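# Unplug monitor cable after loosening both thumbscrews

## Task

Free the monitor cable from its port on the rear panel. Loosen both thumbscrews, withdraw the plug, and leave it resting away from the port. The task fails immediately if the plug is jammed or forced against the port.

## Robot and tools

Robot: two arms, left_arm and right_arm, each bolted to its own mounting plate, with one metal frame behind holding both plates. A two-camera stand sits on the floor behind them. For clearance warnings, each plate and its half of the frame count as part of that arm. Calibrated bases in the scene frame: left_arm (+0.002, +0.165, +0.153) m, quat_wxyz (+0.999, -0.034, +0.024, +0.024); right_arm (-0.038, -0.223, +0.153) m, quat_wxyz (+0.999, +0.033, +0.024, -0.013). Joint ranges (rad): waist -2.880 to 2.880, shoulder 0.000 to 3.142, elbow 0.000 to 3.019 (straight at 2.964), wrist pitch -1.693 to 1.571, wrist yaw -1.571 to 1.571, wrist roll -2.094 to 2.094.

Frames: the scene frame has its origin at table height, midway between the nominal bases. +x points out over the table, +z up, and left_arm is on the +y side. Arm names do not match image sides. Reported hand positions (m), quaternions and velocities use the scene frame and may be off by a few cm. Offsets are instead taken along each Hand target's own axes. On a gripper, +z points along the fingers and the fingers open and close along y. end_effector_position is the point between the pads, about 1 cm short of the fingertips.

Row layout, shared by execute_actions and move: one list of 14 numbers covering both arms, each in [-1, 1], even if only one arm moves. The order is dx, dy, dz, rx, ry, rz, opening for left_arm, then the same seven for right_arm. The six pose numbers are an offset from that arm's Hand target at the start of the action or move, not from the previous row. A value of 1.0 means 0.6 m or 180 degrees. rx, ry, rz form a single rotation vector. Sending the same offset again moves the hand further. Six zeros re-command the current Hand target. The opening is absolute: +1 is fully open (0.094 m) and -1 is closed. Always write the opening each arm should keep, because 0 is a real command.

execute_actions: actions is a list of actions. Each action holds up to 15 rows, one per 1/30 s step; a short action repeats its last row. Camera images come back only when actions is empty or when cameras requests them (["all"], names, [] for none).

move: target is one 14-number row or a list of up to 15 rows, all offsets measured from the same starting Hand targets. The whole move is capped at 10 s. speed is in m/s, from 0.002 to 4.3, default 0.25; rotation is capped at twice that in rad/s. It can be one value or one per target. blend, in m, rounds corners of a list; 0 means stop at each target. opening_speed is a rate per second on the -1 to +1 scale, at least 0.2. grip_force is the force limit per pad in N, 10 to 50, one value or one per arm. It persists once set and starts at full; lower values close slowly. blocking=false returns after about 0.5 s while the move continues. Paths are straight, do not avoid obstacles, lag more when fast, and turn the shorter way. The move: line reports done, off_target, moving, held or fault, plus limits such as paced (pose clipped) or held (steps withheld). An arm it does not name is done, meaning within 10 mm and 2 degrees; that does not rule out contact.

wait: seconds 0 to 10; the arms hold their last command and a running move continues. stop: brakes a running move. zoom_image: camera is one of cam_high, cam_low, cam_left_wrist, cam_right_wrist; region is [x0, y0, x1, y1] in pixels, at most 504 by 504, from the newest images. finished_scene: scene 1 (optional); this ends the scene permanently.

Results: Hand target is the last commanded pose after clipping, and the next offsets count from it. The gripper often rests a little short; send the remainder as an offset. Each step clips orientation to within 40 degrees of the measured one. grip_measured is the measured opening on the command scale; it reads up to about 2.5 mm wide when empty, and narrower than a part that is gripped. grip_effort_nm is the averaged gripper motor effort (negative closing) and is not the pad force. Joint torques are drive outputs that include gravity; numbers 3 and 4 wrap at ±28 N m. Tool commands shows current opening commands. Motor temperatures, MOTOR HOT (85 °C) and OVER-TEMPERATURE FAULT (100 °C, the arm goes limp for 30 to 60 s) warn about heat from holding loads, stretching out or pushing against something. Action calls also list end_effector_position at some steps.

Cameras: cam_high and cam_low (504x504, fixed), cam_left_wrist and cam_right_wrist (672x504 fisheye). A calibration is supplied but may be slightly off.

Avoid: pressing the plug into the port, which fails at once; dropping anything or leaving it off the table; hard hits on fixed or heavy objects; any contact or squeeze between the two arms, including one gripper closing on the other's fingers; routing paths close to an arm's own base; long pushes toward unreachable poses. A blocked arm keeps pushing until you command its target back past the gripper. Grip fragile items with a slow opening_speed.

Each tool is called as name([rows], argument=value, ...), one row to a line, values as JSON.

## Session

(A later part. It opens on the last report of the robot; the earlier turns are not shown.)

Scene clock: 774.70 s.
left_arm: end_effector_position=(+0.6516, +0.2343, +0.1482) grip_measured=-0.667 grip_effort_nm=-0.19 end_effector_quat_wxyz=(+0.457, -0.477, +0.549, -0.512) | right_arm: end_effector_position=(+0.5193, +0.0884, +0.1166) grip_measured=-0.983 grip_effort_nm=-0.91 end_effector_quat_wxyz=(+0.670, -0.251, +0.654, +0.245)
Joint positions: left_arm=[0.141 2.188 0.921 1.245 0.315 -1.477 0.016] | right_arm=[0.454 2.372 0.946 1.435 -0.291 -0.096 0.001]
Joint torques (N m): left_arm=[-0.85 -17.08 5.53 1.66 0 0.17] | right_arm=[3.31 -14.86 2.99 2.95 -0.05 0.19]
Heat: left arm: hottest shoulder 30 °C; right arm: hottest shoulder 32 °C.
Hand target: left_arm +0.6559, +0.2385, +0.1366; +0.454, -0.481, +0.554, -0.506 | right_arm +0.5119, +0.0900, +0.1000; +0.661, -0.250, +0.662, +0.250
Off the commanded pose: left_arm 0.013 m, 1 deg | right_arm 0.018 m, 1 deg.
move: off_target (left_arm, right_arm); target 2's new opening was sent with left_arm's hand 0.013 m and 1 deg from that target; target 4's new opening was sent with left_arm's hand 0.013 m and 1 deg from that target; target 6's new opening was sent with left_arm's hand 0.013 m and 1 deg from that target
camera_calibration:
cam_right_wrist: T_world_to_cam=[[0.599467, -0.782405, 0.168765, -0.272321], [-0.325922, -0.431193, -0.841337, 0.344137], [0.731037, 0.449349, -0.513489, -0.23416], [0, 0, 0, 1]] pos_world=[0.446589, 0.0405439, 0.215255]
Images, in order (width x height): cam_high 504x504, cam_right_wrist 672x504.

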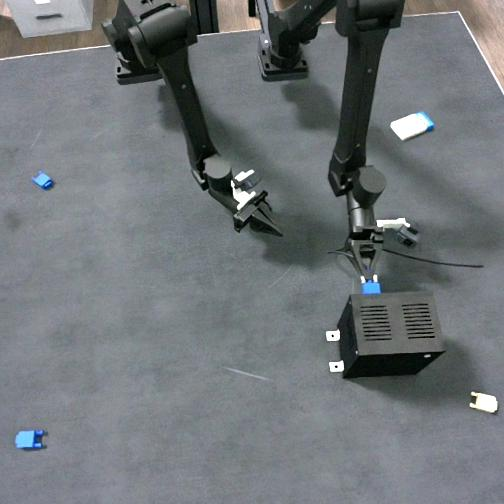

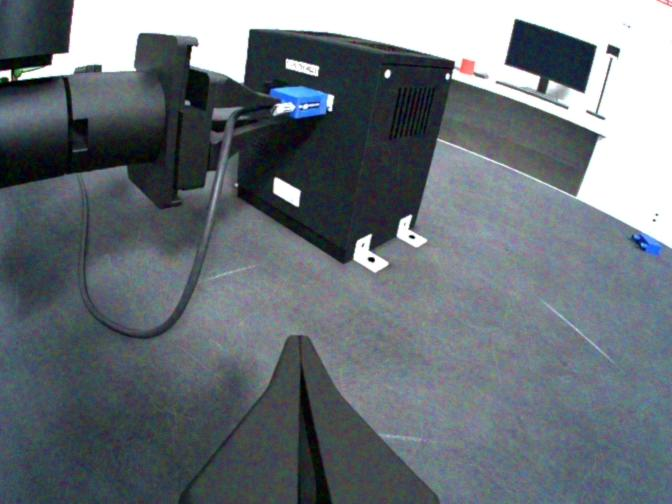

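move([
  [0, 0, 0, 0,0,0,-0.4, 0,0,0,0,0,0,-1],
  [0.0412, 0, 0, 0,0,0,-0.4, 0,0,0,0,0,0,-1],
  [0.0412, 0, 0, 0,0,0,-0.67, 0,0,0,0,0,0,-1],
  [0, 0, 0, 0,0,0,-0.67, 0,0,0,0,0,0,-1],
  [0, 0, 0, 0,0,0,-0.4, 0,0,0,0,0,0,-1],
  [0.0412, 0, 0, 0,0,0,-0.4, 0,0,0,0,0,0,-1],
  [0.0412, 0, 0, 0,0,0,-0.67, 0,0,0,0,0,0,-1],
  [0, 0, 0, 0,0,0,-0.67, 0,0,0,0,0,0,-1],
], speed=0.15)

move([
  [0, 0, 0, 0,0,0,-0.4, 0,0,0,0,0,0,-1],
  [0.0412, 0, 0, 0,0,0,-0.4, 0,0,0,0,0,0,-1],
  [0.0412, 0, 0, 0,0,0,-0.67, 0,0,0,0,0,0,-1],
  [0, 0, 0, 0,0,0,-0.67, 0,0,0,0,0,0,-1],
  [0, 0, 0, 0,0,0,-0.1, 0,0,0,0,0,0,-1],
], speed=0.15, cameras=["cam_right_wrist","cam_high","cam_left_wrist"])

zoom_image(camera="cam_right_wrist", region=[250, 70, 320, 130])

zoom_image(camera="cam_high", region=[340, 240, 400, 300])

Scene clock: 783.33 s.
left_arm: end_effector_position=(+0.6517, +0.2343, +0.1482) grip_measured=-0.667 grip_effort_nm=-0.19 end_effector_quat_wxyz=(+0.457, -0.477, +0.549, -0.512) | right_arm: end_effector_position=(+0.5193, +0.0884, +0.1166) grip_measured=-0.983 grip_effort_nm=-0.91 end_effector_quat_wxyz=(+0.670, -0.251, +0.654, +0.245)
Joint positions: left_arm=[0.141 2.189 0.921 1.246 0.315 -1.477 0.016] | right_arm=[0.454 2.372 0.946 1.435 -0.291 -0.096 0.001]
Joint torques (N m): left_arm=[-0.73 -17.26 5.53 1.72 0.01 0.17] | right_arm=[3.31 -14.8 2.97 2.97 -0.05 0.19]
Heat: left arm: hottest shoulder 29 °C; right arm: hottest shoulder 32 °C.
Hand target: left_arm +0.6559, +0.2386, +0.1366; +0.455, -0.481, +0.554, -0.506 | right_arm +0.5119, +0.0900, +0.1000; +0.661, -0.250, +0.662, +0.250
Off the commanded pose: left_arm 0.013 m, 1 deg | right_arm 0.018 m, 1 deg.
move: off_target (left_arm, right_arm); target 3's new opening was sent with left_arm's hand 0.013 m and 1 deg from that target; target 5's new opening was sent with left_arm's hand 0.013 m and 1 deg from that target; target 7's new opening was sent with left_arm's hand 0.013 m and 1 deg from that target

Scene clock: 786.90 s.
left_arm: end_effector_position=(+0.6515, +0.2350, +0.1465) grip_measured=-0.104 grip_effort_nm=0.15 end_effector_quat_wxyz=(+0.455, -0.479, +0.550, -0.511) | right_arm: end_effector_position=(+0.5193, +0.0884, +0.1166) grip_measured=-0.983 grip_effort_nm=-0.91 end_effector_quat_wxyz=(+0.670, -0.251, +0.654, +0.245)
Joint positions: left_arm=[0.142 2.189 0.921 1.239 0.314 -1.476 0.042] | right_arm=[0.454 2.372 0.946 1.435 -0.291 -0.096 0.001]
Joint torques (N m): left_arm=[-0.79 -17.26 5.49 2 0.03 0.18] | right_arm=[3.31 -14.86 3 2.96 -0.05 0.19]
Heat: left arm: hottest shoulder 30 °C; right arm: hottest shoulder 32 °C.
Hand target: left_arm +0.6559, +0.2383, +0.1365; +0.454, -0.480, +0.554, -0.506 | right_arm +0.5119, +0.0900, +0.1000; +0.661, -0.250, +0.662, +0.250
Off the commanded pose: left_arm 0.011 m, 1 deg | right_arm 0.018 m, 1 deg.
move: off_target (left_arm, right_arm); target 3's new opening was sent with left_arm's hand 0.013 m and 1 deg from that target; target 5's new opening was sent with left_arm's hand 0.013 m and 1 deg from that target
camera_calibration:
cam_left_wrist: T_world_to_cam=[[0.0493551, 0.102321, 0.993526, -0.206066], [-0.661322, -0.742099, 0.10928, 0.62369], [0.748477, -0.662434, 0.031041, -0.209201], [0, 0, 0, 1]] pos_world=[0.579213, 0.345343, 0.143069]
cam_right_wrist: T_world_to_cam=[[0.599467, -0.782405, 0.168765, -0.272321], [-0.325922, -0.431193, -0.841337, 0.344137], [0.731037, 0.449349, -0.513489, -0.23416], [0, 0, 0, 1]] pos_world=[0.446589, 0.0405439, 0.215255]
Images, in order (width x height): cam_high 504x504, cam_left_wrist 672x504, cam_right_wrist 672x504.

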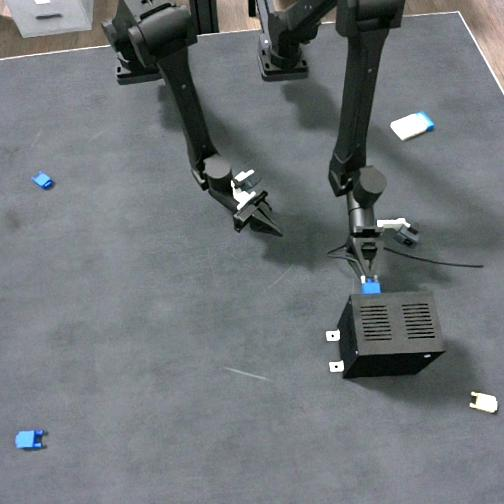

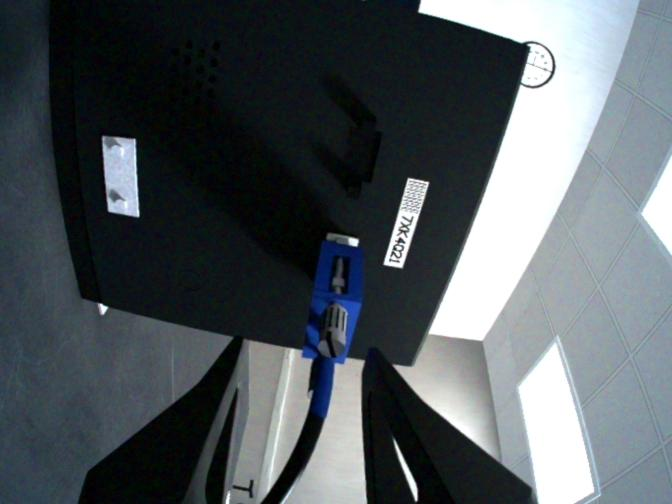

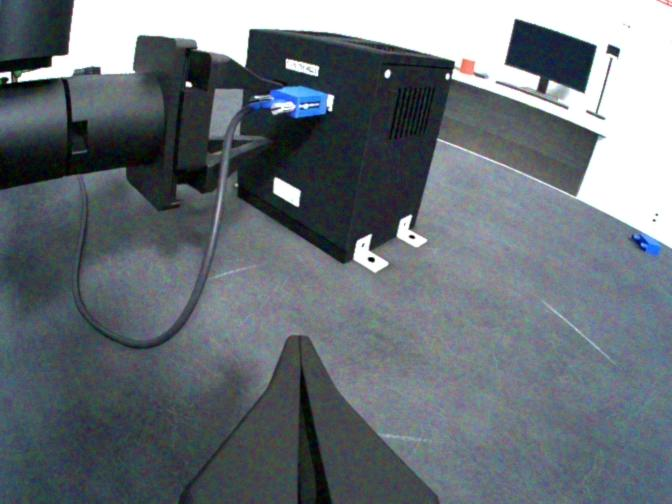

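Scaled by 7.200 from the camera's 672x504 image, which has a finer 960x720 frame.

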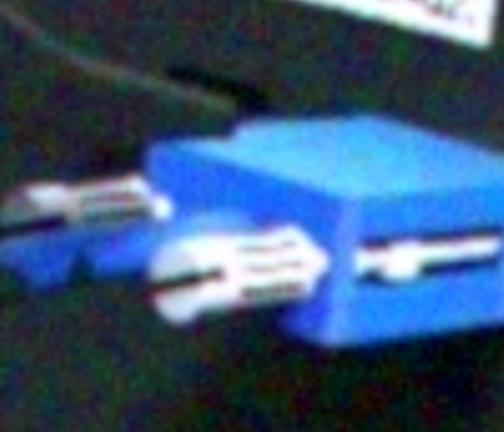

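Scaled by 8.400 from the camera's 504x504 image, which has a finer 720x720 frame.

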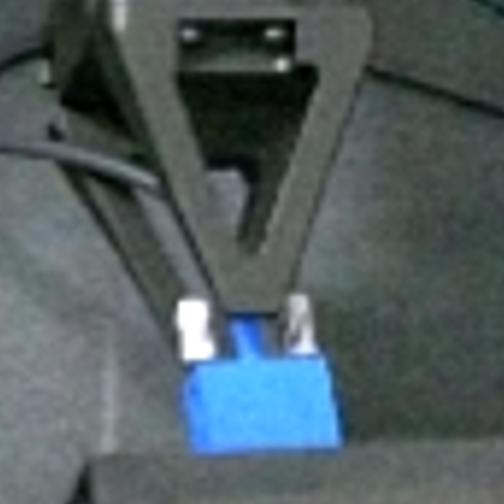

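move([
  [0.0412, 0, 0, 0,0,0,-0.4, 0,0,0,0,0,0,-1],
  [0.0412, 0, 0, 0,0,0,-0.67, 0,0,0,0,0,0,-1],
  [0, 0, 0, 0,0,0,-0.67, 0,0,0,0,0,0,-1],
  [0, 0, 0, 0,0,0,-0.1, 0,0,0,0,0,0,-1],
], speed=0.15, cameras=["cam_right_wrist","cam_high"])

zoom_image(camera="cam_right_wrist", region=[250, 70, 320, 130])

zoom_image(camera="cam_high", region=[340, 240, 400, 300])

Scene clock: 792.00 s.
left_arm: end_effector_position=(+0.6515, +0.2350, +0.1465) grip_measured=-0.104 grip_effort_nm=0.15 end_effector_quat_wxyz=(+0.455, -0.479, +0.550, -0.511) | right_arm: end_effector_position=(+0.5193, +0.0884, +0.1166) grip_measured=-0.983 grip_effort_nm=-0.91 end_effector_quat_wxyz=(+0.670, -0.251, +0.654, +0.245)
Joint positions: left_arm=[0.142 2.189 0.921 1.239 0.314 -1.476 0.042] | right_arm=[0.454 2.372 0.946 1.435 -0.291 -0.096 0.001]
Joint torques (N m): left_arm=[-0.85 -17.38 5.53 1.87 0.02 0.16] | right_arm=[3.31 -14.86 2.99 2.96 -0.05 0.19]
Heat: left arm: hottest shoulder 30 °C; right arm: hottest shoulder 32 °C.
Hand target: left_arm +0.6559, +0.2384, +0.1366; +0.454, -0.480, +0.554, -0.506 | right_arm +0.5119, +0.0900, +0.1000; +0.661, -0.250, +0.662, +0.250
Off the commanded pose: left_arm 0.011 m, 1 deg | right_arm 0.018 m, 1 deg.
move: off_target (left_arm, right_arm); target 2's new opening was sent with left_arm's hand 0.013 m and 1 deg from that target; target 4's new opening was sent with left_arm's hand 0.013 m and 1 deg from that target
camera_calibration:
cam_right_wrist: T_world_to_cam=[[0.599467, -0.782405, 0.168765, -0.272321], [-0.325922, -0.431193, -0.841337, 0.344137], [0.731037, 0.449349, -0.513489, -0.23416], [0, 0, 0, 1]] pos_world=[0.446589, 0.0405439, 0.215255]
Images, in order (width x height): cam_high 504x504, cam_right_wrist 672x504.

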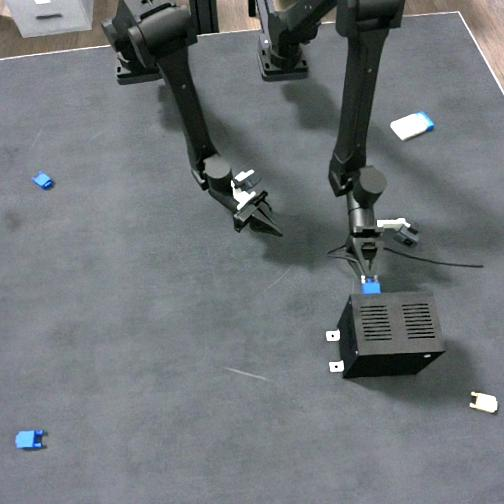

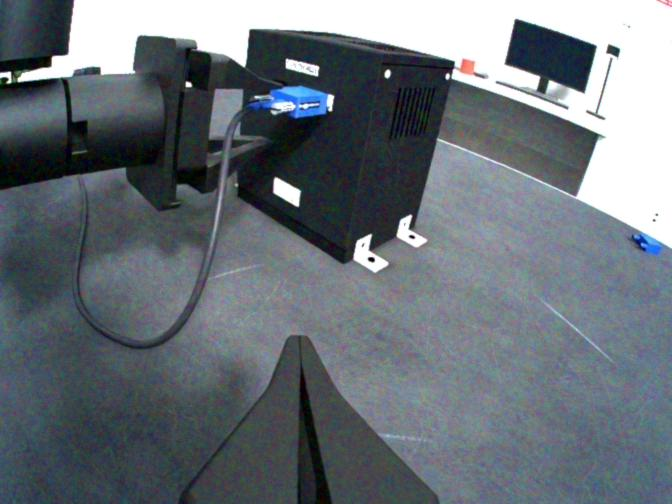

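Scaled by 7.200 from the camera's 672x504 image, which has a finer 960x720 frame.

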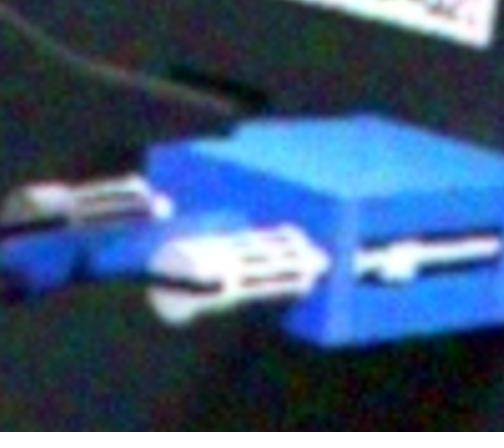

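Scaled by 8.400 from the camera's 504x504 image, which has a finer 720x720 frame.

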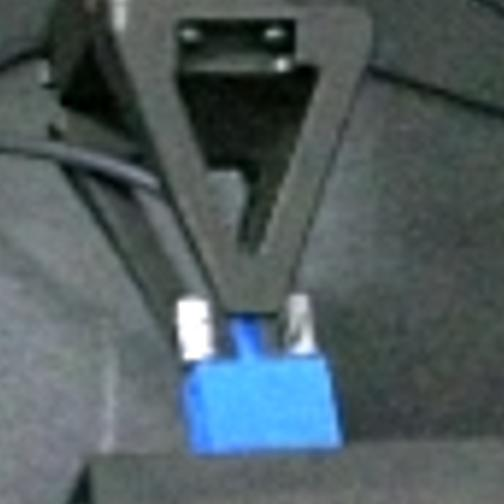

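move([
  [0.0412, 0, 0, 0,0,0,-0.4, 0,0,0,0,0,0,-1],
  [0.0412, 0, 0, 0,0,0,-0.67, 0,0,0,0,0,0,-1],
  [0, 0, 0, 0,0,0,-0.67, 0,0,0,0,0,0,-1],
  [0, 0, 0, 0,0,0,-0.4, 0,0,0,0,0,0,-1],
  [0.0412, 0, 0, 0,0,0,-0.4, 0,0,0,0,0,0,-1],
  [0.0412, 0, 0, 0,0,0,-0.67, 0,0,0,0,0,0,-1],
  [0, 0, 0, 0,0,0,-0.67, 0,0,0,0,0,0,-1],
  [0, 0, 0, 0,0,0,-0.1, 0,0,0,0,0,0,-1],
], speed=0.15, cameras=["cam_right_wrist","cam_high"])

zoom_image(camera="cam_right_wrist", region=[250, 70, 320, 130])

zoom_image(camera="cam_high", region=[340, 240, 400, 300])

Scene clock: 799.47 s.
left_arm: end_effector_position=(+0.6516, +0.2350, +0.1464) grip_measured=-0.104 grip_effort_nm=0.15 end_effector_quat_wxyz=(+0.455, -0.479, +0.550, -0.511) | right_arm: end_effector_position=(+0.5193, +0.0884, +0.1166) grip_measured=-0.983 grip_effort_nm=-0.91 end_effector_quat_wxyz=(+0.670, -0.251, +0.654, +0.245)
Joint positions: left_arm=[0.142 2.189 0.922 1.239 0.314 -1.476 0.042] | right_arm=[0.454 2.372 0.946 1.435 -0.291 -0.096 0.001]
Joint torques (N m): left_arm=[-0.85 -17.38 5.48 1.95 0.02 0.17] | right_arm=[3.25 -14.92 2.99 2.95 -0.05 0.19]
Heat: left arm: hottest shoulder 30 °C; right arm: hottest shoulder 32 °C.
Hand target: left_arm +0.6559, +0.2383, +0.1364; +0.454, -0.480, +0.554, -0.506 | right_arm +0.5119, +0.0900, +0.1000; +0.661, -0.250, +0.662, +0.250
Off the commanded pose: left_arm 0.011 m, 1 deg | right_arm 0.018 m, 1 deg.
move: off_target (left_arm, right_arm); target 2's new opening was sent with left_arm's hand 0.013 m and 1 deg from that target; target 4's new opening was sent with left_arm's hand 0.013 m and 1 deg from that target; target 6's new opening was sent with left_arm's hand 0.013 m and 1 deg from that target; target 8's new opening was sent with left_arm's hand 0.013 m and 1 deg from that target
camera_calibration:
cam_right_wrist: T_world_to_cam=[[0.599467, -0.782405, 0.168765, -0.272321], [-0.325922, -0.431193, -0.841337, 0.344137], [0.731037, 0.449349, -0.513489, -0.23416], [0, 0, 0, 1]] pos_world=[0.446589, 0.0405439, 0.215255]
Images, in order (width x height): cam_high 504x504, cam_right_wrist 672x504.

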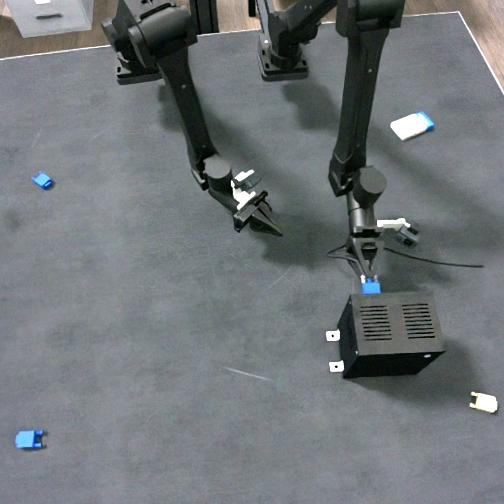

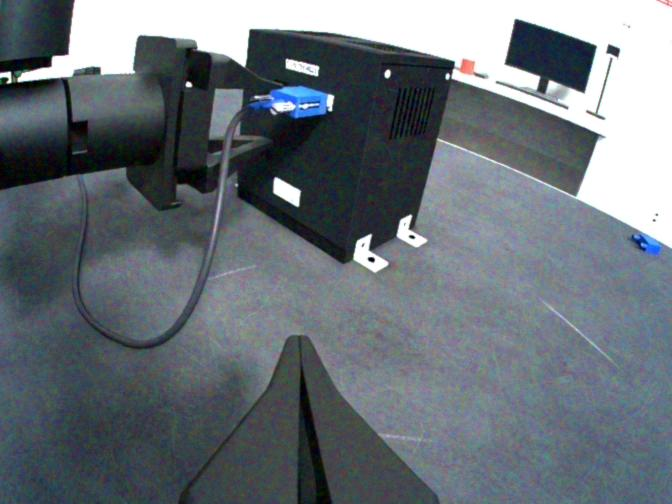

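Scaled by 7.200 from the camera's 672x504 image, which has a finer 960x720 frame.

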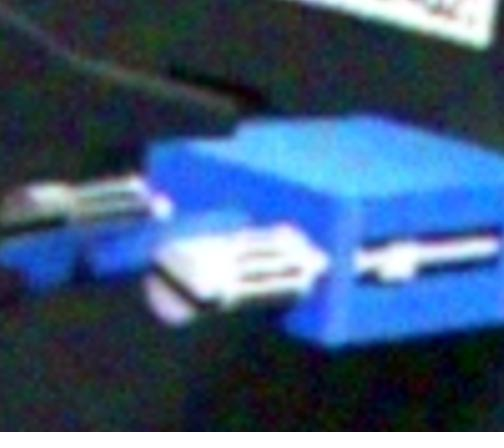

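Scaled by 8.400 from the camera's 504x504 image, which has a finer 720x720 frame.

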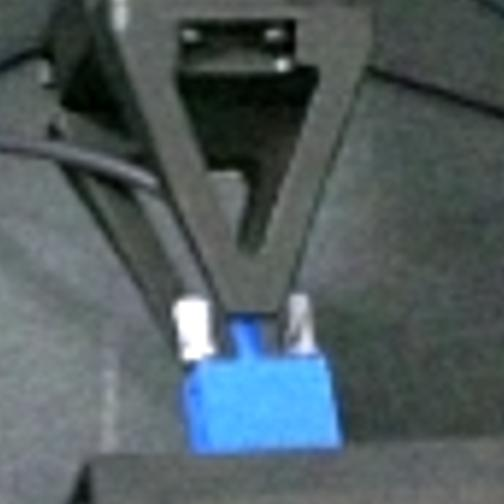

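move([
  [-0.0142, -0.0103, 0.0305, 0,0,0,-0.1, 0,0,0,0,0,0,-1],
], speed=0.06, cameras=["cam_right_wrist","cam_high","cam_left_wrist"])

zoom_image(camera="cam_right_wrist", region=[240, 60, 340, 140])

zoom_image(camera="cam_high", region=[340, 240, 400, 300])

zoom_image(camera="cam_left_wrist", region=[200, 230, 440, 440])

Scene clock: 805.27 s.
left_arm: end_effector_position=(+0.6672, +0.2397, +0.1483) grip_measured=-0.103 grip_effort_nm=0.15 end_effector_quat_wxyz=(+0.452, -0.482, +0.552, -0.509) | right_arm: end_effector_position=(+0.5193, +0.0884, +0.1166) grip_measured=-0.983 grip_effort_nm=-0.91 end_effector_quat_wxyz=(+0.670, -0.251, +0.654, +0.245)
Joint positions: left_arm=[0.145 2.189 0.966 1.185 0.316 -1.476 0.042] | right_arm=[0.454 2.372 0.946 1.435 -0.291 -0.096 0.001]
Joint torques (N m): left_arm=[-0.73 -17.67 6.82 1.98 0.1 0.17] | right_arm=[3.31 -14.86 2.99 2.97 -0.06 0.19]
Heat: left arm: hottest shoulder 30 °C; right arm: hottest shoulder 32 °C.
Hand target: left_arm +0.6755, +0.2445, +0.1413; +0.454, -0.481, +0.554, -0.505 | right_arm +0.5119, +0.0900, +0.1000; +0.661, -0.250, +0.662, +0.250
Off the commanded pose: left_arm 0.012 m, 1 deg | right_arm 0.018 m, 1 deg.
move: off_target (left_arm, right_arm)
camera_calibration:
cam_left_wrist: T_world_to_cam=[[0.0594313, 0.104253, 0.992773, -0.216263], [-0.659774, -0.74223, 0.11744, 0.635238], [0.74911, -0.661986, 0.0246719, -0.217521], [0, 0, 0, 1]] pos_world=[0.594914, 0.350043, 0.145465]
cam_right_wrist: T_world_to_cam=[[0.599467, -0.782405, 0.168765, -0.272321], [-0.325922, -0.431193, -0.841337, 0.344137], [0.731037, 0.449349, -0.513489, -0.23416], [0, 0, 0, 1]] pos_world=[0.446589, 0.0405439, 0.215255]
Images, in order (width x height): cam_high 504x504, cam_left_wrist 672x504, cam_right_wrist 672x504.

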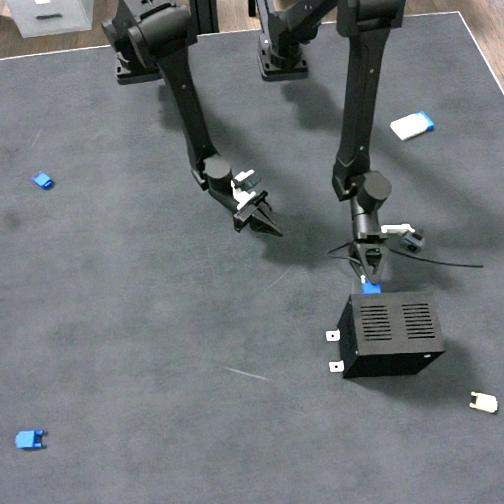

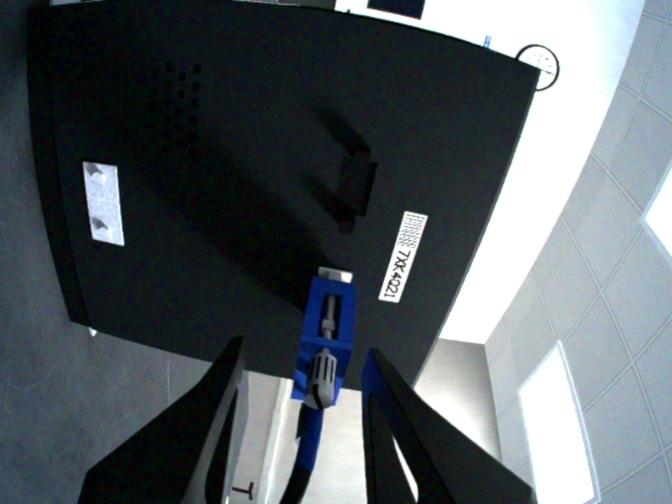

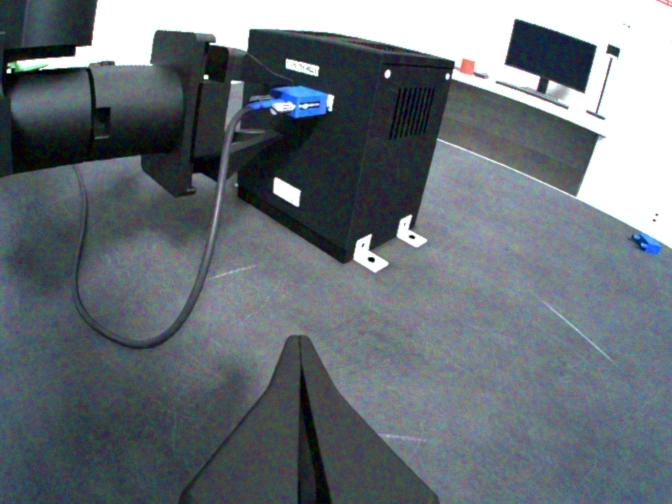

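Scaled by 5.040 from the camera's 672x504 image, which has a finer 960x720 frame.

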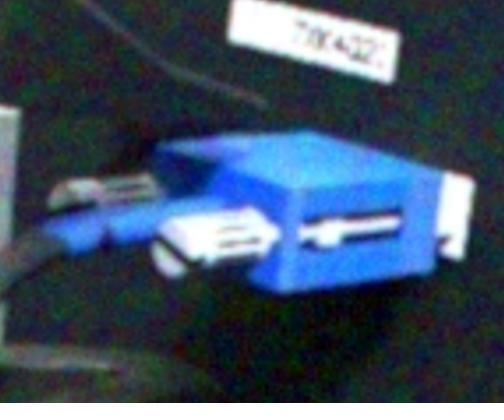

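Scaled by 8.400 from the camera's 504x504 image, which has a finer 720x720 frame.

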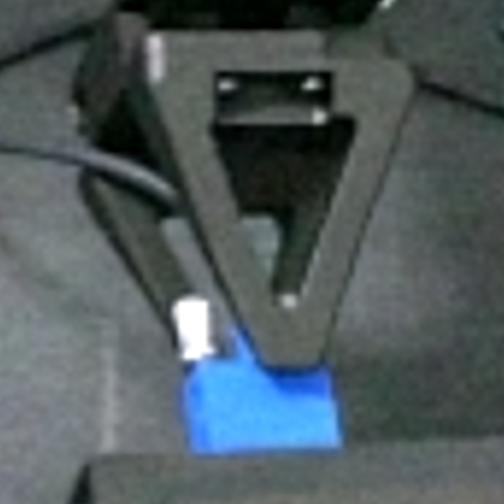

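Scaled by 2.100 from the camera's 672x504 image, which has a finer 960x720 frame.

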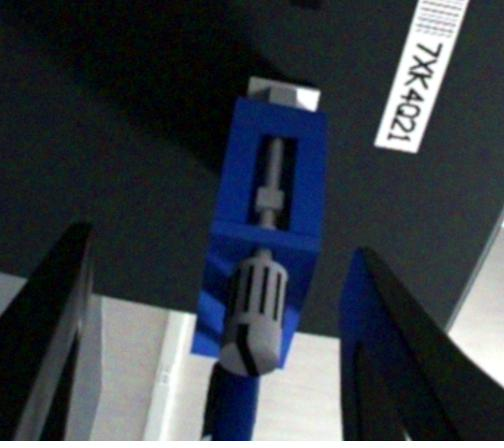

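move([
  [0.0197, -0.0235, 0, 0,0,0,-0.1, 0,0,0,0,0,0,-1],
], speed=0.06, cameras=["cam_high","cam_left_wrist"])

zoom_image(camera="cam_high", region=[340, 240, 400, 300])

zoom_image(camera="cam_left_wrist", region=[200, 230, 440, 440])

Scene clock: 810.83 s.
left_arm: end_effector_position=(+0.6680, +0.2362, +0.1443) grip_measured=-0.103 grip_effort_nm=0.15 end_effector_quat_wxyz=(+0.449, -0.489, +0.553, -0.503) | right_arm: end_effector_position=(+0.5193, +0.0884, +0.1166) grip_measured=-0.983 grip_effort_nm=-0.91 end_effector_quat_wxyz=(+0.670, -0.251, +0.654, +0.245)
Joint positions: left_arm=[0.134 2.189 0.966 1.167 0.295 -1.476 0.042] | right_arm=[0.454 2.372 0.946 1.435 -0.291 -0.096 0.001]
Joint torques (N m): left_arm=[-1.79 -20.78 5.29 1.94 -0.04 0.14] | right_arm=[3.31 -14.8 2.97 2.95 -0.06 0.19]
Heat: left arm: hottest shoulder 30 °C; right arm: hottest shoulder 32 °C.
Hand target: left_arm +0.6750, +0.2324, +0.1552; +0.454, -0.481, +0.554, -0.505 | right_arm +0.5119, +0.0900, +0.1000; +0.661, -0.250, +0.662, +0.250
Off the commanded pose: left_arm 0.014 m, 1 deg | right_arm 0.018 m, 1 deg.
move: off_target (left_arm, right_arm)
camera_calibration:
cam_left_wrist: T_world_to_cam=[[0.0763847, 0.106829, 0.991339, -0.223688], [-0.650383, -0.74827, 0.130749, 0.626879], [0.755757, -0.654737, 0.0123236, -0.224705], [0, 0, 0, 1]] pos_world=[0.59462, 0.345848, 0.142556]
Images, in order (width x height): cam_high 504x504, cam_left_wrist 672x504.

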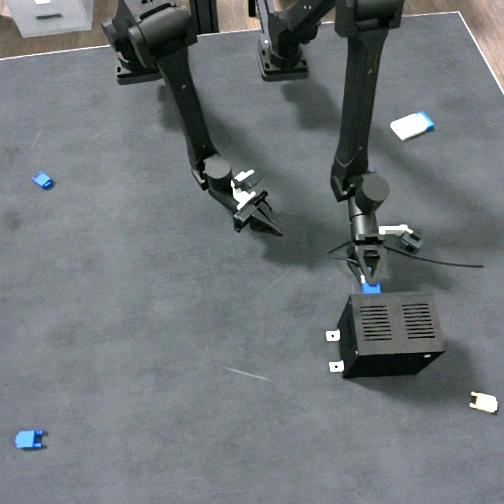

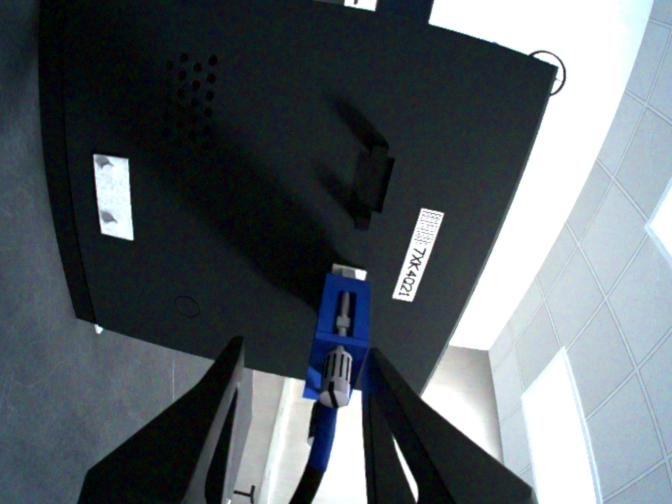

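Scaled by 8.400 from the camera's 504x504 image, which has a finer 720x720 frame.

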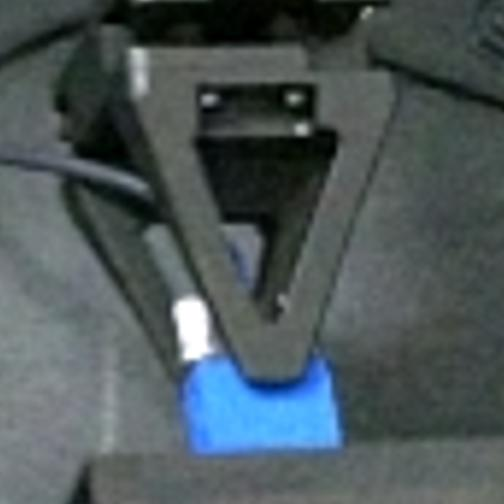

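Scaled by 2.100 from the camera's 672x504 image, which has a finer 960x720 frame.

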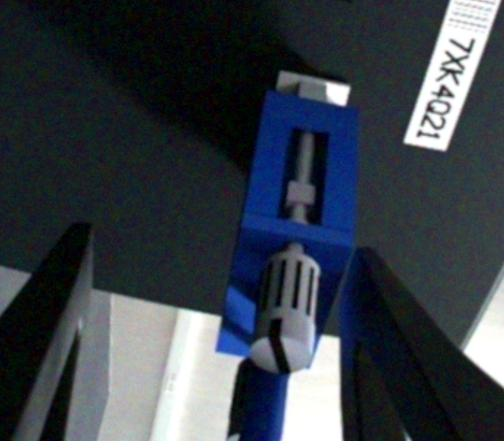

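move([
  [0, -0.0133, 0, 0,0,0,-0.1, 0,0,0,0,0,0,-1],
], speed=0.06)

Scene clock: 812.30 s.
left_arm: end_effector_position=(+0.6686, +0.2354, +0.1444) grip_measured=-0.103 grip_effort_nm=0.15 end_effector_quat_wxyz=(+0.445, -0.492, +0.556, -0.501) | right_arm: end_effector_position=(+0.5193, +0.0884, +0.1166) grip_measured=-0.983 grip_effort_nm=-0.91 end_effector_quat_wxyz=(+0.670, -0.251, +0.654, +0.245)
Joint positions: left_arm=[0.133 2.183 0.966 1.15 0.294 -1.476 0.042] | right_arm=[0.454 2.372 0.946 1.435 -0.291 -0.096 0.001]
Joint torques (N m): left_arm=[-1.85 -21.89 5.05 2.11 -0.07 0.14] | right_arm=[3.25 -14.8 2.99 2.95 -0.05 0.19]
Heat: left arm: hottest shoulder 30 °C; right arm: hottest shoulder 32 °C.
Hand target: left_arm +0.6756, +0.2321, +0.1630; +0.454, -0.481, +0.554, -0.506 | right_arm +0.5119, +0.0900, +0.1000; +0.661, -0.250, +0.662, +0.250
Off the commanded pose: left_arm 0.020 m, 2 deg | right_arm 0.018 m, 1 deg.
move: off_target (left_arm, right_arm)

move([
  [0, -0.0117, 0, 0.003,0,0,-0.1, 0,0,0,0,0,0,-1],
], speed=0.06, cameras=["cam_left_wrist"])

zoom_image(camera="cam_left_wrist", region=[200, 230, 440, 440])

Scene clock: 813.97 s.
left_arm: end_effector_position=(+0.6700, +0.2356, +0.1514) grip_measured=-0.103 grip_effort_nm=0.15 end_effector_quat_wxyz=(+0.448, -0.489, +0.554, -0.503) | right_arm: end_effector_position=(+0.5193, +0.0884, +0.1166) grip_measured=-0.983 grip_effort_nm=-0.91 end_effector_quat_wxyz=(+0.670, -0.251, +0.654, +0.245)
Joint positions: left_arm=[0.132 2.172 0.966 1.149 0.294 -1.476 0.042] | right_arm=[0.454 2.372 0.946 1.435 -0.291 -0.096 0.001]
Joint torques (N m): left_arm=[-1.73 -22.3 4.83 2.04 -0.08 0.13] | right_arm=[3.25 -14.8 3 2.97 -0.06 0.19]
Heat: left arm: hottest shoulder 30 °C; right arm: hottest shoulder 32 °C.
Hand target: left_arm +0.6761, +0.2320, +0.1700; +0.457, -0.479, +0.552, -0.508 | right_arm +0.5119, +0.0900, +0.1000; +0.661, -0.250, +0.662, +0.250
Off the commanded pose: left_arm 0.020 m, 2 deg | right_arm 0.018 m, 1 deg.
move: off_target (left_arm, right_arm)
camera_calibration:
cam_left_wrist: T_world_to_cam=[[0.0764144, 0.1067, 0.991351, -0.230816], [-0.651566, -0.747256, 0.130651, 0.627377], [0.754733, -0.655914, 0.012421, -0.22578], [0, 0, 0, 1]] pos_world=[0.596819, 0.345347, 0.149656]
Images, in order (width x height): cam_left_wrist 672x504.

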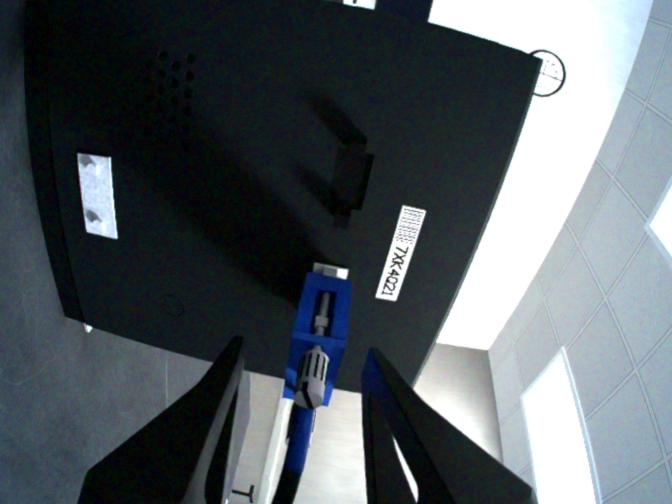

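Scaled by 2.100 from the camera's 672x504 image, which has a finer 960x720 frame.

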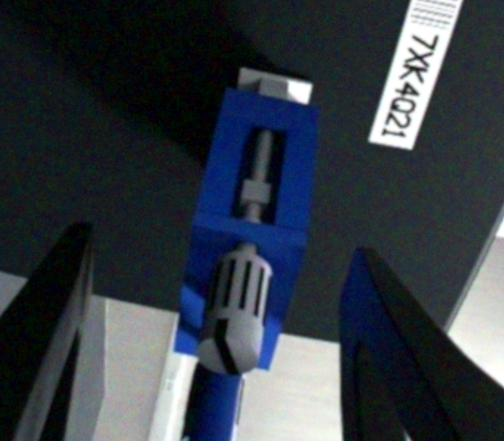

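move([
  [0, 0, 0, 0,0,0,-0.72, 0,0,0,0,0,0,-1],
], speed=0.06, opening_speed=0.5, cameras=["cam_left_wrist","cam_right_wrist","cam_high"])

zoom_image(camera="cam_left_wrist", region=[200, 230, 440, 440])

zoom_image(camera="cam_right_wrist", region=[240, 60, 340, 140])

zoom_image(camera="cam_high", region=[340, 240, 400, 300])

Scene clock: 820.87 s.
left_arm: end_effector_position=(+0.6707, +0.2353, +0.1543) grip_measured=-0.643 grip_effort_nm=-0.99 end_effector_quat_wxyz=(+0.450, -0.487, +0.554, -0.504) | right_arm: end_effector_position=(+0.5193, +0.0884, +0.1166) grip_measured=-0.983 grip_effort_nm=-0.91 end_effector_quat_wxyz=(+0.670, -0.251, +0.654, +0.245)
Joint positions: left_arm=[0.131 2.167 0.966 1.148 0.294 -1.475 0.017] | right_arm=[0.454 2.372 0.946 1.435 -0.291 -0.096 0.001]
Joint torques (N m): left_arm=[-1.79 -21.71 4.97 2.03 -0.06 0.1] | right_arm=[3.31 -14.8 3 2.96 -0.05 0.2]
Heat: left arm: hottest shoulder 32 °C; right arm: hottest shoulder 32 °C.
Hand target: left_arm +0.6761, +0.2319, +0.1702; +0.457, -0.478, +0.552, -0.508 | right_arm +0.5119, +0.0900, +0.1000; +0.661, -0.250, +0.662, +0.250
Off the commanded pose: left_arm 0.017 m, 1 deg | right_arm 0.018 m, 1 deg.
move: off_target (left_arm, right_arm)
camera_calibration:
cam_left_wrist: T_world_to_cam=[[0.0725753, 0.10412, 0.991913, -0.230625], [-0.652607, -0.747118, 0.126173, 0.628561], [0.754213, -0.656486, 0.0137272, -0.226166], [0, 0, 0, 1]] pos_world=[0.597518, 0.345147, 0.152557]
cam_right_wrist: T_world_to_cam=[[0.599467, -0.782405, 0.168765, -0.272321], [-0.325922, -0.431193, -0.841337, 0.344137], [0.731037, 0.449349, -0.513489, -0.23416], [0, 0, 0, 1]] pos_world=[0.446589, 0.0405439, 0.215255]
Images, in order (width x height): cam_high 504x504, cam_left_wrist 672x504, cam_right_wrist 672x504.

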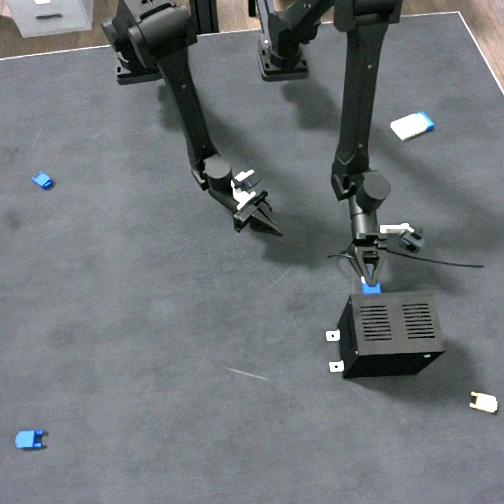

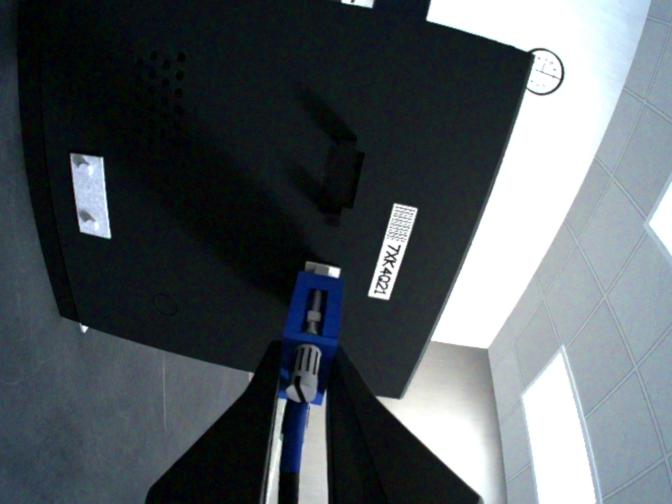

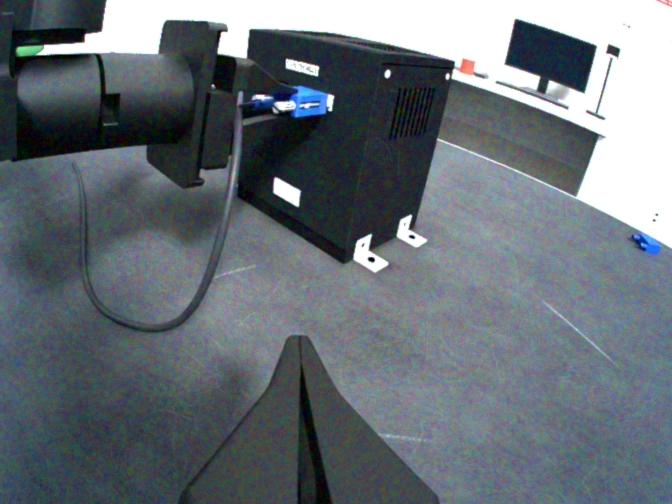

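Scaled by 2.100 from the camera's 672x504 image, which has a finer 960x720 frame.

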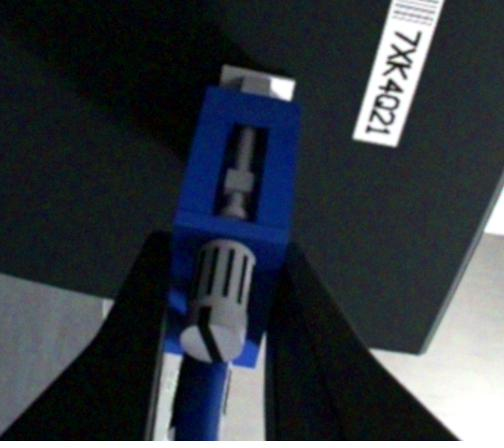

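Scaled by 5.040 from the camera's 672x504 image, which has a finer 960x720 frame.

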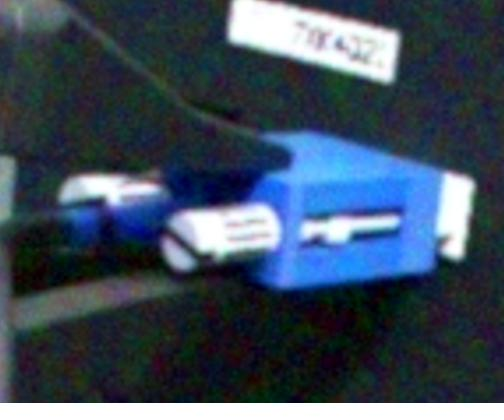

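Scaled by 8.400 from the camera's 504x504 image, which has a finer 720x720 frame.

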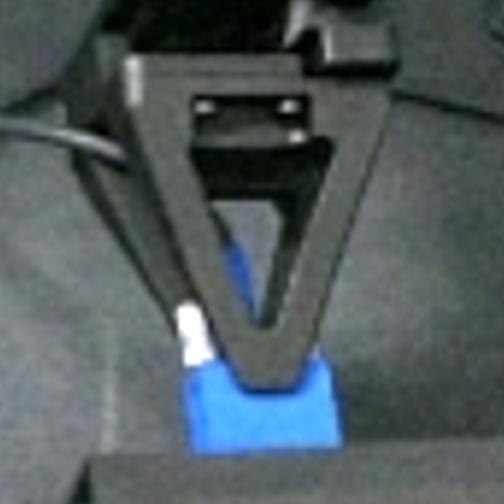

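move([
  [0, 0, -0.05, 0,0,0,-0.72, 0,0,0,0,0,0,-1],
], speed=0.04, cameras=["cam_left_wrist","cam_right_wrist"])

zoom_image(camera="cam_left_wrist", region=[200, 230, 440, 440])

zoom_image(camera="cam_right_wrist", region=[240, 60, 340, 140])

Scene clock: 823.20 s.
left_arm: end_effector_position=(+0.6667, +0.2345, +0.1531) grip_measured=-0.649 grip_effort_nm=-1.03 end_effector_quat_wxyz=(+0.448, -0.489, +0.555, -0.502) | right_arm: end_effector_position=(+0.5193, +0.0884, +0.1166) grip_measured=-0.983 grip_effort_nm=-0.91 end_effector_quat_wxyz=(+0.670, -0.251, +0.654, +0.245)
Joint positions: left_arm=[0.131 2.162 0.955 1.149 0.294 -1.474 0.017] | right_arm=[0.454 2.372 0.946 1.435 -0.291 -0.096 0.001]
Joint torques (N m): left_arm=[-0.5 -23.47 -0.91 4.51 0.5 0.12] | right_arm=[3.31 -14.92 3 2.95 -0.05 0.19]
Heat: left arm: hottest shoulder 32 °C; right arm: hottest shoulder 32 °C.
Hand target: left_arm +0.6465, +0.2356, +0.1721; +0.457, -0.478, +0.552, -0.508 | right_arm +0.5119, +0.0900, +0.1000; +0.661, -0.250, +0.662, +0.250
Off the commanded pose: left_arm 0.028 m, 2 deg | right_arm 0.018 m, 1 deg.
move: off_target (left_arm, right_arm)
camera_calibration:
cam_left_wrist: T_world_to_cam=[[0.0792194, 0.104957, 0.991316, -0.233604], [-0.652363, -0.74647, 0.131166, 0.624394], [0.753755, -0.657089, 0.00933539, -0.222594], [0, 0, 0, 1]] pos_world=[0.593618, 0.344346, 0.151754]
cam_right_wrist: T_world_to_cam=[[0.599467, -0.782405, 0.168765, -0.272321], [-0.325922, -0.431193, -0.841337, 0.344137], [0.731037, 0.449349, -0.513489, -0.23416], [0, 0, 0, 1]] pos_world=[0.446589, 0.0405439, 0.215255]
Images, in order (width x height): cam_left_wrist 672x504, cam_right_wrist 672x504.

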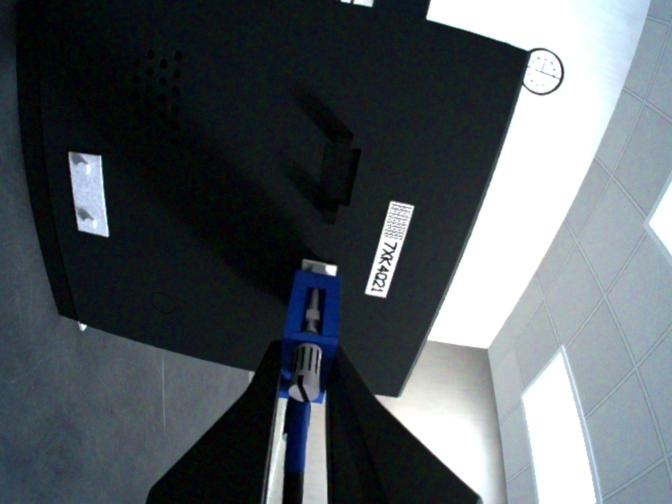

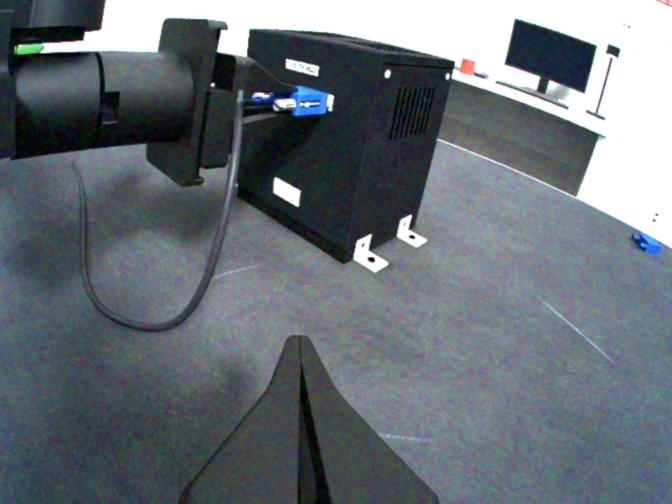

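Scaled by 2.100 from the camera's 672x504 image, which has a finer 960x720 frame.

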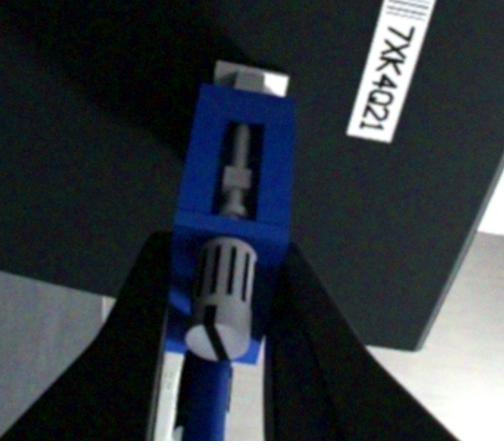

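Scaled by 5.040 from the camera's 672x504 image, which has a finer 960x720 frame.

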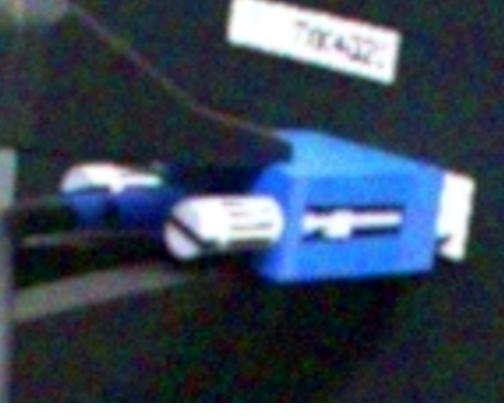

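move([
  [0, 0.0242, 0, 0,0,0,-0.74, 0,0,0,0,0,0,-1],
  [0, 0.0242, -0.04, 0,0,0,-0.74, 0,0,0,0,0,0,-1],
], speed=0.04, cameras=["cam_left_wrist","cam_right_wrist"])

zoom_image(camera="cam_left_wrist", region=[200, 230, 440, 440])

zoom_image(camera="cam_right_wrist", region=[240, 60, 340, 140])

Scene clock: 830.20 s.
left_arm: end_effector_position=(+0.6654, +0.2361, +0.1547) grip_measured=-0.652 grip_effort_nm=-1.04 end_effector_quat_wxyz=(+0.453, -0.485, +0.553, -0.503) | right_arm: end_effector_position=(+0.5193, +0.0884, +0.1166) grip_measured=-0.983 grip_effort_nm=-0.91 end_effector_quat_wxyz=(+0.670, -0.251, +0.654, +0.245)
Joint positions: left_arm=[0.134 2.164 0.951 1.165 0.296 -1.471 0.016] | right_arm=[0.454 2.372 0.946 1.435 -0.291 -0.096 0.001]
Joint torques (N m): left_arm=[0.5 -22.07 -5.09 6.75 0.98 0.1] | right_arm=[3.25 -14.92 3 2.95 -0.05 0.19]
Heat: left arm: hottest shoulder 33 °C; right arm: hottest shoulder 32 °C.
Hand target: left_arm +0.6218, +0.2389, +0.1592; +0.457, -0.478, +0.552, -0.508 | right_arm +0.5119, +0.0900, +0.1000; +0.661, -0.250, +0.662, +0.250
Off the commanded pose: left_arm 0.044 m, 1 deg | right_arm 0.018 m, 1 deg.
move: off_target (left_arm, right_arm)
camera_calibration:
cam_left_wrist: T_world_to_cam=[[0.0676411, 0.0999917, 0.992686, -0.226571], [-0.652653, -0.748121, 0.119828, 0.626843], [0.754632, -0.655985, 0.0146561, -0.222204], [0, 0, 0, 1]] pos_world=[0.592119, 0.345847, 0.153057]
cam_right_wrist: T_world_to_cam=[[0.599467, -0.782405, 0.168765, -0.272321], [-0.325922, -0.431193, -0.841337, 0.344137], [0.731037, 0.449349, -0.513489, -0.23416], [0, 0, 0, 1]] pos_world=[0.446589, 0.0405439, 0.215255]
Images, in order (width x height): cam_left_wrist 672x504, cam_right_wrist 672x504.

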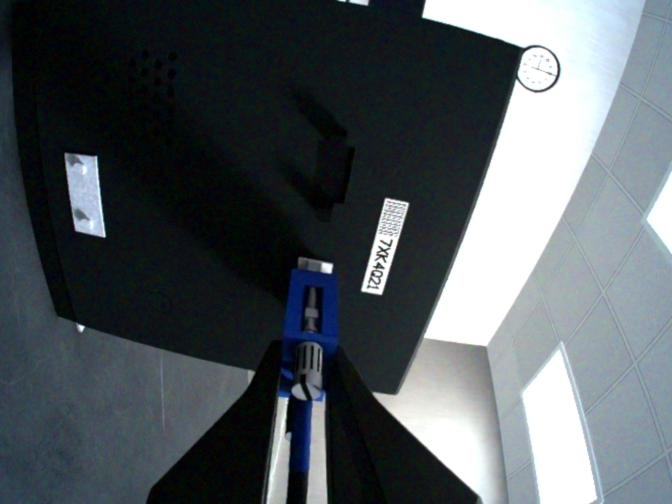

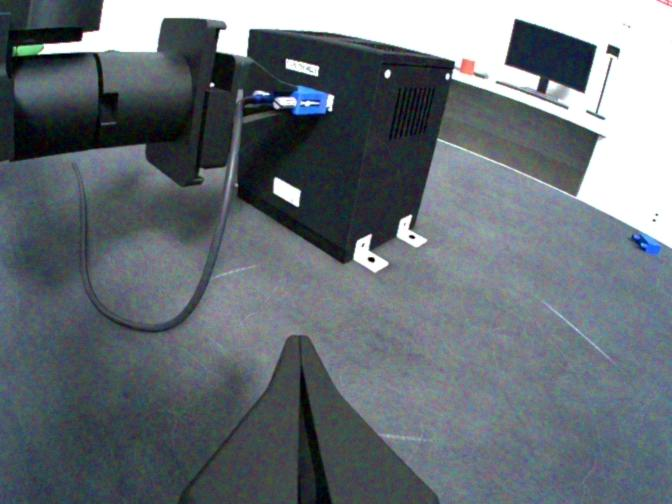

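Scaled by 2.100 from the camera's 672x504 image, which has a finer 960x720 frame.

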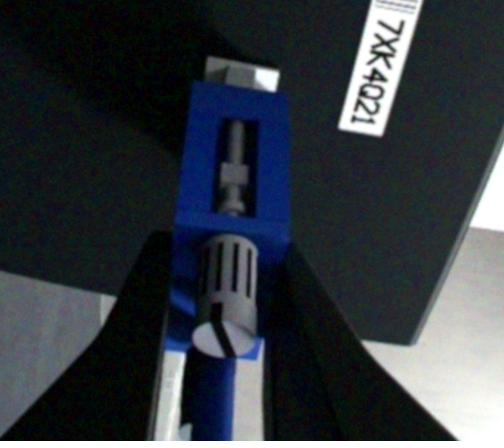

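Scaled by 5.040 from the camera's 672x504 image, which has a finer 960x720 frame.

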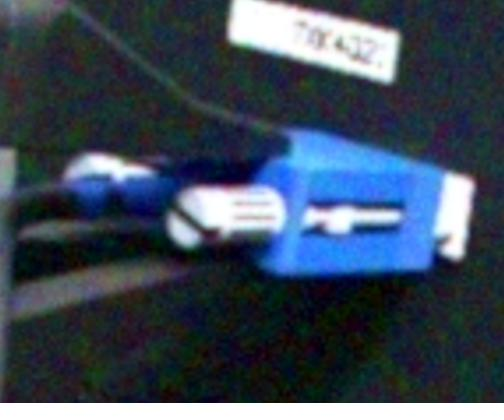

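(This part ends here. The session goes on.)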